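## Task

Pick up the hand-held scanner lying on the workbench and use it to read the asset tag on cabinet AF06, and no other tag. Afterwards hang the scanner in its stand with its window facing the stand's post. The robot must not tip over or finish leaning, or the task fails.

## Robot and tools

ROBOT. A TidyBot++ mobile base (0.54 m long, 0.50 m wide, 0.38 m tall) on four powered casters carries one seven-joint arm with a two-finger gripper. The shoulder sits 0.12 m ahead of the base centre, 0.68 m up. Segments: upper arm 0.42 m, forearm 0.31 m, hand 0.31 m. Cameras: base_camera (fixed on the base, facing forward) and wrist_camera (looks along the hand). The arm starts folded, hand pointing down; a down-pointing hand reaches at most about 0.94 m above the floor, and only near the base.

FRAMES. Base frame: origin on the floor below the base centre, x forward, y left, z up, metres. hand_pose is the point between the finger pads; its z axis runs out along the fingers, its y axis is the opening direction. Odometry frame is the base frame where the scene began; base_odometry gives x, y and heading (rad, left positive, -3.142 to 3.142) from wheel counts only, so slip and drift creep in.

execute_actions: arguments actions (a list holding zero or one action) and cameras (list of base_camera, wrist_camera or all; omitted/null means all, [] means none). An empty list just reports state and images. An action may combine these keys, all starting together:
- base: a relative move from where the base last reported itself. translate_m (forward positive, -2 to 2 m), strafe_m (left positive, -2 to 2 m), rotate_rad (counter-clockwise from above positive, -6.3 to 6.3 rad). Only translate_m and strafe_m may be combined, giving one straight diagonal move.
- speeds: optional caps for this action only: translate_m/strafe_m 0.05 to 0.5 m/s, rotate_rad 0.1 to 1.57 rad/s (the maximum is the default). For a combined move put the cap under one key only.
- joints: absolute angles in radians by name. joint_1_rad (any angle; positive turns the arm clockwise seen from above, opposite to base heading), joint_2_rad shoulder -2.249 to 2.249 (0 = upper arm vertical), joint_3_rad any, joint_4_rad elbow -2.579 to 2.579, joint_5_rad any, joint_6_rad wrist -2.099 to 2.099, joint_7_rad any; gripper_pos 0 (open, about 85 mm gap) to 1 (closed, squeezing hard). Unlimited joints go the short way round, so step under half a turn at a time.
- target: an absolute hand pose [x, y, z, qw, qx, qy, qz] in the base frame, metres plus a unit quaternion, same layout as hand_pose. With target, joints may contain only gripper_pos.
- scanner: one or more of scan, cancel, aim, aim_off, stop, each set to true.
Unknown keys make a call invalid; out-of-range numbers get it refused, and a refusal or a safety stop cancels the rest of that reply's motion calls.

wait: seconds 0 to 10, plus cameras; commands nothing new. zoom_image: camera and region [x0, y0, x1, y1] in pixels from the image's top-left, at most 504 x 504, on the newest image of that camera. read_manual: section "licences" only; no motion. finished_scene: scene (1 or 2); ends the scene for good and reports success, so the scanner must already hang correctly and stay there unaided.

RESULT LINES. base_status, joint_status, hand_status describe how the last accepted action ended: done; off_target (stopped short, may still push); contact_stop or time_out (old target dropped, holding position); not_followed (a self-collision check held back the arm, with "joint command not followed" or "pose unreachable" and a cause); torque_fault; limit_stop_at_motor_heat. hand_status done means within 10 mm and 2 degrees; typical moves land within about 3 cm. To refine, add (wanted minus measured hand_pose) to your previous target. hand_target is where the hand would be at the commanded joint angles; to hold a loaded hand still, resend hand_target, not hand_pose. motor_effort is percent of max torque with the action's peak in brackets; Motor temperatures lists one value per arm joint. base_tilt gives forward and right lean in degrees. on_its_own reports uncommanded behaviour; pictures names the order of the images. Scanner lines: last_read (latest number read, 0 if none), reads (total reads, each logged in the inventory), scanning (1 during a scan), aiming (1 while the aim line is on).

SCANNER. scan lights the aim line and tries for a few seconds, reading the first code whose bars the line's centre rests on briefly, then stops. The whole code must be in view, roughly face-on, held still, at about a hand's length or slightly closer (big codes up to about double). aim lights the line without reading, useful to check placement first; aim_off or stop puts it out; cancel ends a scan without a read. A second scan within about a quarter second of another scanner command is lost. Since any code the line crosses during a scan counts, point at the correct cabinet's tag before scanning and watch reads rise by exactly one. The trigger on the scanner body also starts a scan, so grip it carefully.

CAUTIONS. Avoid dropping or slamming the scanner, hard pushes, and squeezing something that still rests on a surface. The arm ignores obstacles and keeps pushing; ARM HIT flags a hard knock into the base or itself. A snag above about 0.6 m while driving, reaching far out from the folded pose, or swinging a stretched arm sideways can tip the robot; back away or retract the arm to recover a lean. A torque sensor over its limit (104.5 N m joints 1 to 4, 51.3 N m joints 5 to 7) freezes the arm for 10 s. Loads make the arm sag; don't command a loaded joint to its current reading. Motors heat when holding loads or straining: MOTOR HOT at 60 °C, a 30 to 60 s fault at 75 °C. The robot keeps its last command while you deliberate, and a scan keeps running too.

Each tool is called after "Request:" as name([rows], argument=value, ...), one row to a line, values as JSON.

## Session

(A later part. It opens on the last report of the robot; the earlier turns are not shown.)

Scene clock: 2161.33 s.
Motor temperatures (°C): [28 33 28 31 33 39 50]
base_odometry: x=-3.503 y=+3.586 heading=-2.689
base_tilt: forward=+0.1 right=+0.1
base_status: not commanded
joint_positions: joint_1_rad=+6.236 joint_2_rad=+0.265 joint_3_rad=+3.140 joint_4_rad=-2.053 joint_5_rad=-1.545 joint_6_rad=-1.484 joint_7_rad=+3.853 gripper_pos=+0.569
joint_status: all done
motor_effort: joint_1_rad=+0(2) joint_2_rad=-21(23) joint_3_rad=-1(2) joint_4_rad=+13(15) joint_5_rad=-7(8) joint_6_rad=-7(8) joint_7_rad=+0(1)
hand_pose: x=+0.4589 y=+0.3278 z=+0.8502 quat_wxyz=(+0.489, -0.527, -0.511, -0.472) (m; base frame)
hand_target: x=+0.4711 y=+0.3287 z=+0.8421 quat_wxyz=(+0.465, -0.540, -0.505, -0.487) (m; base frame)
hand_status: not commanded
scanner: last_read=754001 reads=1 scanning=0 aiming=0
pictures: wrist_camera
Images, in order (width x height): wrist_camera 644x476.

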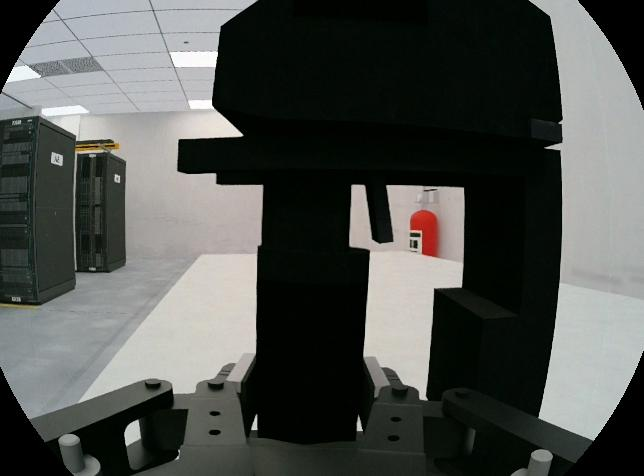

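Request:
execute_actions([
  {"joints": {"gripper_pos": 0.53}},
], cameras=["wrist_camera"])

Request:
zoom_image(camera="wrist_camera", region=[160, 100, 460, 460])

Scene clock: 2164.43 s.
Motor temperatures (°C): [28 33 28 31 33 39 50]
base_odometry: x=-3.503 y=+3.586 heading=-2.689
base_tilt: forward=+0.1 right=+0.1
base_status: not commanded
joint_positions: joint_1_rad=+6.236 joint_2_rad=+0.265 joint_3_rad=+3.140 joint_4_rad=-2.053 joint_5_rad=-1.545 joint_6_rad=-1.484 joint_7_rad=+3.853 gripper_pos=+0.530
joint_status: all done
motor_effort: joint_1_rad=+0(1) joint_2_rad=-22(23) joint_3_rad=-1(2) joint_4_rad=+15(15) joint_5_rad=-7(8) joint_6_rad=-6(7) joint_7_rad=+0(1)
hand_pose: x=+0.4588 y=+0.3278 z=+0.8501 quat_wxyz=(+0.489, -0.527, -0.511, -0.471) (m; base frame)
hand_target: x=+0.4711 y=+0.3287 z=+0.8421 quat_wxyz=(+0.465, -0.540, -0.505, -0.487) (m; base frame)
hand_status: not commanded
scanner: last_read=754001 reads=1 scanning=0 aiming=0
pictures: wrist_camera
Images, in order (width x height): wrist_camera 644x476.

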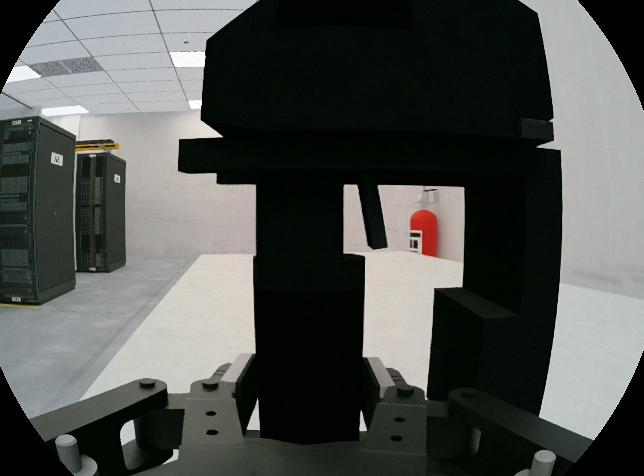

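Scaled by 1.400.

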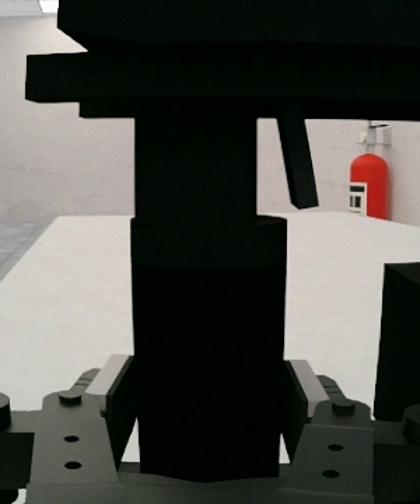

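Request:
execute_actions([
  {"base": {"strafe_m": -0.035}, "speeds": {"strafe_m": 0.08}, "joints": {"gripper_pos": 0.515}},
], cameras=["wrist_camera"])

Scene clock: 2177.23 s.
Motor temperatures (°C): [28 33 28 31 33 39 50]
base_odometry: x=-3.518 y=+3.617 heading=-2.688
base_tilt: forward=+0.1 right=+0.2
base_status: done
joint_positions: joint_1_rad=+6.236 joint_2_rad=+0.265 joint_3_rad=+3.140 joint_4_rad=-2.053 joint_5_rad=-1.545 joint_6_rad=-1.484 joint_7_rad=+3.853 gripper_pos=+0.515
joint_status: all done
motor_effort: joint_1_rad=+0(3) joint_2_rad=-21(23) joint_3_rad=-1(2) joint_4_rad=+14(15) joint_5_rad=-7(7) joint_6_rad=-6(6) joint_7_rad=+0(1)
hand_pose: x=+0.4586 y=+0.3280 z=+0.8501 quat_wxyz=(+0.489, -0.527, -0.511, -0.471) (m; base frame)
hand_target: x=+0.4711 y=+0.3287 z=+0.8421 quat_wxyz=(+0.465, -0.540, -0.505, -0.487) (m; base frame)
hand_status: not commanded
scanner: last_read=754001 reads=1 scanning=0 aiming=0
pictures: wrist_camera
Images, in order (width x height): wrist_camera 644x476.

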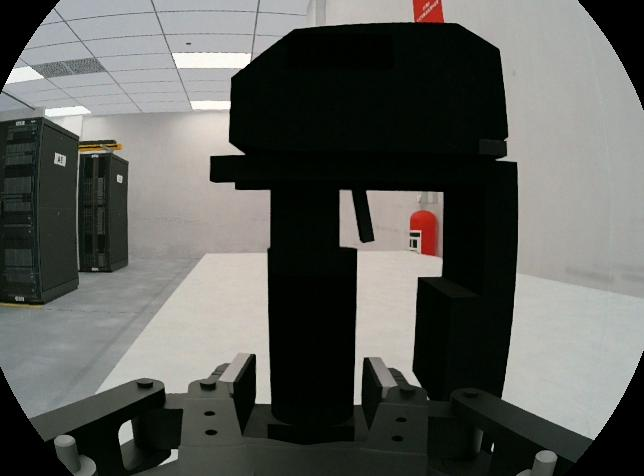

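Request:
execute_actions([
  {"base": {"strafe_m": -0.052}, "speeds": {"strafe_m": 0.3}},
], cameras=["wrist_camera"])

Request:
execute_actions([
  {"base": {"translate_m": -0.065}, "joints": {"joint_2_rad": 0.09, "joint_4_rad": -1.78, "joint_7_rad": 3.44, "gripper_pos": 0.97}},
], cameras=["wrist_camera"])

Scene clock: 2209.37 s.
Motor temperatures (°C): [28 33 28 31 33 38 50]
base_odometry: x=-3.541 y=+3.664 heading=-2.688
base_tilt: forward=+0.1 right=+0.2
base_status: done
joint_positions: joint_1_rad=+6.236 joint_2_rad=+0.265 joint_3_rad=+3.140 joint_4_rad=-2.053 joint_5_rad=-1.545 joint_6_rad=-1.484 joint_7_rad=+3.853 gripper_pos=+0.515
joint_status: not commanded
motor_effort: joint_1_rad=+0(3) joint_2_rad=-22(23) joint_3_rad=-1(3) joint_4_rad=+13(15) joint_5_rad=-7(7) joint_6_rad=-6(6) joint_7_rad=+0(1)
hand_pose: x=+0.4587 y=+0.3279 z=+0.8501 quat_wxyz=(+0.489, -0.527, -0.511, -0.471) (m; base frame)
hand_target: x=+0.4711 y=+0.3287 z=+0.8421 quat_wxyz=(+0.465, -0.540, -0.505, -0.487) (m; base frame)
hand_status: not commanded
scanner: last_read=754001 reads=1 scanning=0 aiming=0
pictures: wrist_camera
Images, in order (width x height): wrist_camera 644x476.

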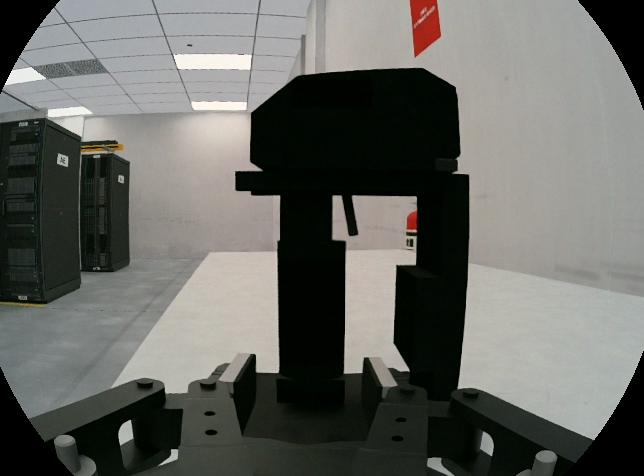

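Scene clock: 2211.07 s.
Motor temperatures (°C): [28 33 28 31 33 38 50]
base_odometry: x=-3.483 y=+3.693 heading=-2.688
base_tilt: forward=+0.1 right=+0.1
base_status: done
joint_positions: joint_1_rad=+6.236 joint_2_rad=+0.110 joint_3_rad=+3.140 joint_4_rad=-1.797 joint_5_rad=-1.545 joint_6_rad=-1.484 joint_7_rad=+3.483 gripper_pos=+0.970
joint_status: all done
motor_effort: joint_1_rad=+0(1) joint_2_rad=-20(25) joint_3_rad=+0(2) joint_4_rad=+18(18) joint_5_rad=-9(9) joint_6_rad=-3(7) joint_7_rad=+0(1)
hand_pose: x=+0.4693 y=+0.3284 z=+0.9805 quat_wxyz=(+0.479, -0.517, -0.509, -0.495) (m; base frame)
hand_target: x=+0.4839 y=+0.3294 z=+0.9980 quat_wxyz=(+0.469, -0.530, -0.486, -0.513) (m; base frame)
hand_status: not commanded
scanner: last_read=754001 reads=1 scanning=0 aiming=0
pictures: wrist_camera
Images, in order (width x height): wrist_camera 644x476.

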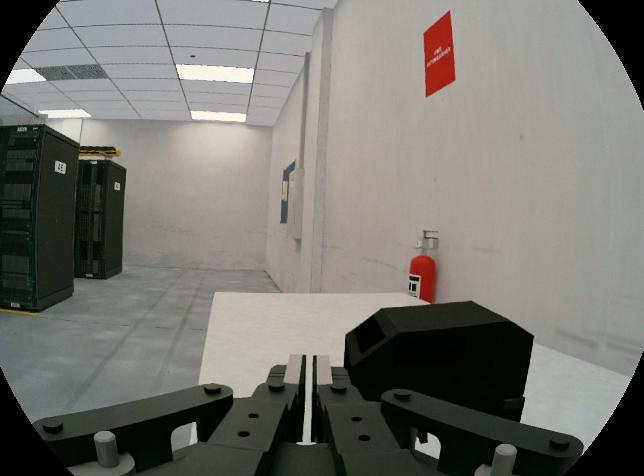

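Request:
execute_actions([
  {"base": {"translate_m": -0.003, "strafe_m": 0.077}, "speeds": {"strafe_m": 0.3}, "joints": {"joint_4_rad": -1.849, "joint_7_rad": 3.564}},
], cameras=["wrist_camera"])

Scene clock: 2239.93 s.
Motor temperatures (°C): [28 33 28 31 33 38 50]
base_odometry: x=-3.446 y=+3.625 heading=-2.688
base_tilt: forward=+0.1 right=+0.1
base_status: done
joint_positions: joint_1_rad=+6.236 joint_2_rad=+0.110 joint_3_rad=+3.139 joint_4_rad=-1.835 joint_5_rad=-1.545 joint_6_rad=-1.484 joint_7_rad=+3.541 gripper_pos=+0.970
joint_status: all done
motor_effort: joint_1_rad=+0(3) joint_2_rad=-20(20) joint_3_rad=+0(2) joint_4_rad=+17(19) joint_5_rad=-8(9) joint_6_rad=-3(3) joint_7_rad=+0(1)
hand_pose: x=+0.4640 y=+0.3287 z=+0.9687 quat_wxyz=(+0.474, -0.511, -0.516, -0.498) (m; base frame)
hand_target: x=+0.4760 y=+0.3290 z=+0.9745 quat_wxyz=(+0.453, -0.518, -0.504, -0.522) (m; base frame)
hand_status: not commanded
scanner: last_read=754001 reads=1 scanning=0 aiming=0
pictures: wrist_camera
Images, in order (width x height): wrist_camera 644x476.

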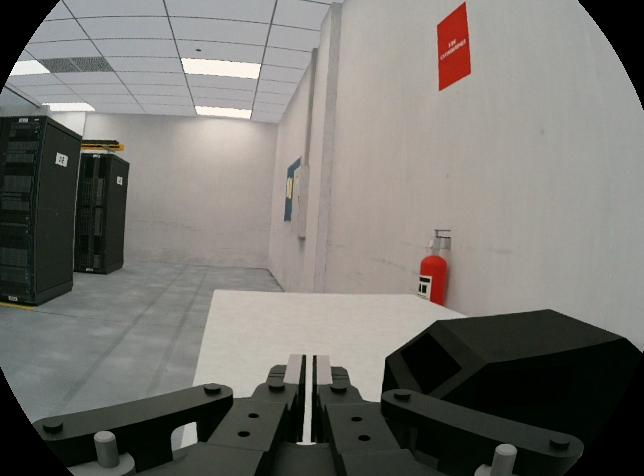

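Request:
execute_actions([
  {"base": {"translate_m": 0.039}, "speeds": {"translate_m": 0.08}},
], cameras=["wrist_camera"])

Scene clock: 2245.50 s.
Motor temperatures (°C): [28 33 28 31 33 38 50]
base_odometry: x=-3.481 y=+3.608 heading=-2.688
base_tilt: forward=+0.1 right=+0.2
base_status: done
joint_positions: joint_1_rad=+6.236 joint_2_rad=+0.106 joint_3_rad=+3.139 joint_4_rad=-1.835 joint_5_rad=-1.545 joint_6_rad=-1.484 joint_7_rad=+3.541 gripper_pos=+0.970
joint_status: not commanded
motor_effort: joint_1_rad=+0(1) joint_2_rad=-19(22) joint_3_rad=+0(1) joint_4_rad=+18(18) joint_5_rad=-8(9) joint_6_rad=-3(3) joint_7_rad=+0(0)
hand_pose: x=+0.4629 y=+0.3286 z=+0.9700 quat_wxyz=(+0.473, -0.511, -0.516, -0.499) (m; base frame)
hand_target: x=+0.4760 y=+0.3290 z=+0.9745 quat_wxyz=(+0.453, -0.518, -0.504, -0.522) (m; base frame)
hand_status: not commanded
scanner: last_read=754001 reads=1 scanning=0 aiming=0
pictures: wrist_camera
Images, in order (width x height): wrist_camera 644x476.

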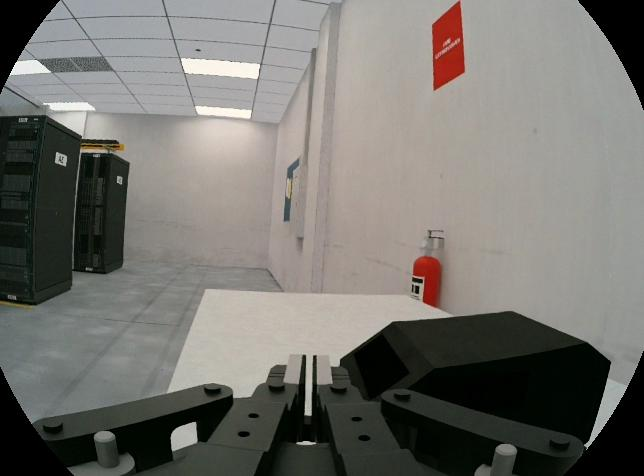

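Request:
zoom_image(camera="wrist_camera", region=[260, 290, 640, 476])

Scaled by 1.326.

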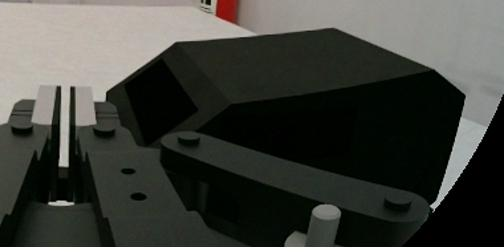

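Request:
execute_actions([
  {"base": {"translate_m": -0.05, "strafe_m": -0.1}, "speeds": {"strafe_m": 0.3}},
], cameras=["wrist_camera"])

Request:
zoom_image(camera="wrist_camera", region=[280, 250, 560, 470])

Scene clock: 2262.27 s.
Motor temperatures (°C): [28 33 28 31 33 38 50]
base_odometry: x=-3.480 y=+3.719 heading=-2.688
base_tilt: forward=+0.1 right=+0.2
base_status: done
joint_positions: joint_1_rad=+6.236 joint_2_rad=+0.104 joint_3_rad=+3.140 joint_4_rad=-1.835 joint_5_rad=-1.545 joint_6_rad=-1.484 joint_7_rad=+3.541 gripper_pos=+0.970
joint_status: not commanded
motor_effort: joint_1_rad=-1(3) joint_2_rad=-19(21) joint_3_rad=+0(2) joint_4_rad=+17(18) joint_5_rad=-8(9) joint_6_rad=-3(4) joint_7_rad=+0(1)
hand_pose: x=+0.4627 y=+0.3284 z=+0.9705 quat_wxyz=(+0.472, -0.510, -0.517, -0.500) (m; base frame)
hand_target: x=+0.4760 y=+0.3290 z=+0.9745 quat_wxyz=(+0.453, -0.518, -0.504, -0.522) (m; base frame)
hand_status: not commanded
scanner: last_read=754001 reads=1 scanning=0 aiming=0
pictures: wrist_camera
Images, in order (width x height): wrist_camera 644x476.

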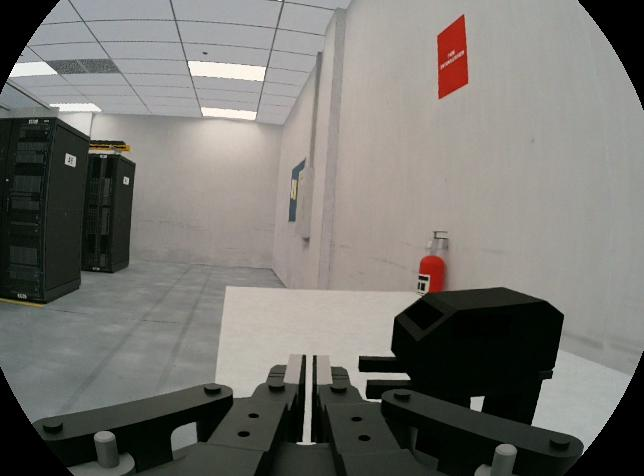

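Scaled by 1.800.

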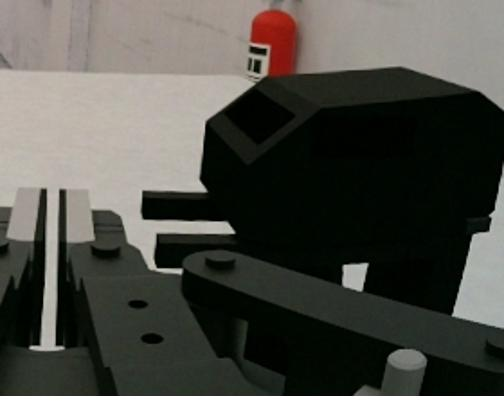

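Request:
finished_scene(scene=2)

The scene is finished: the task was done.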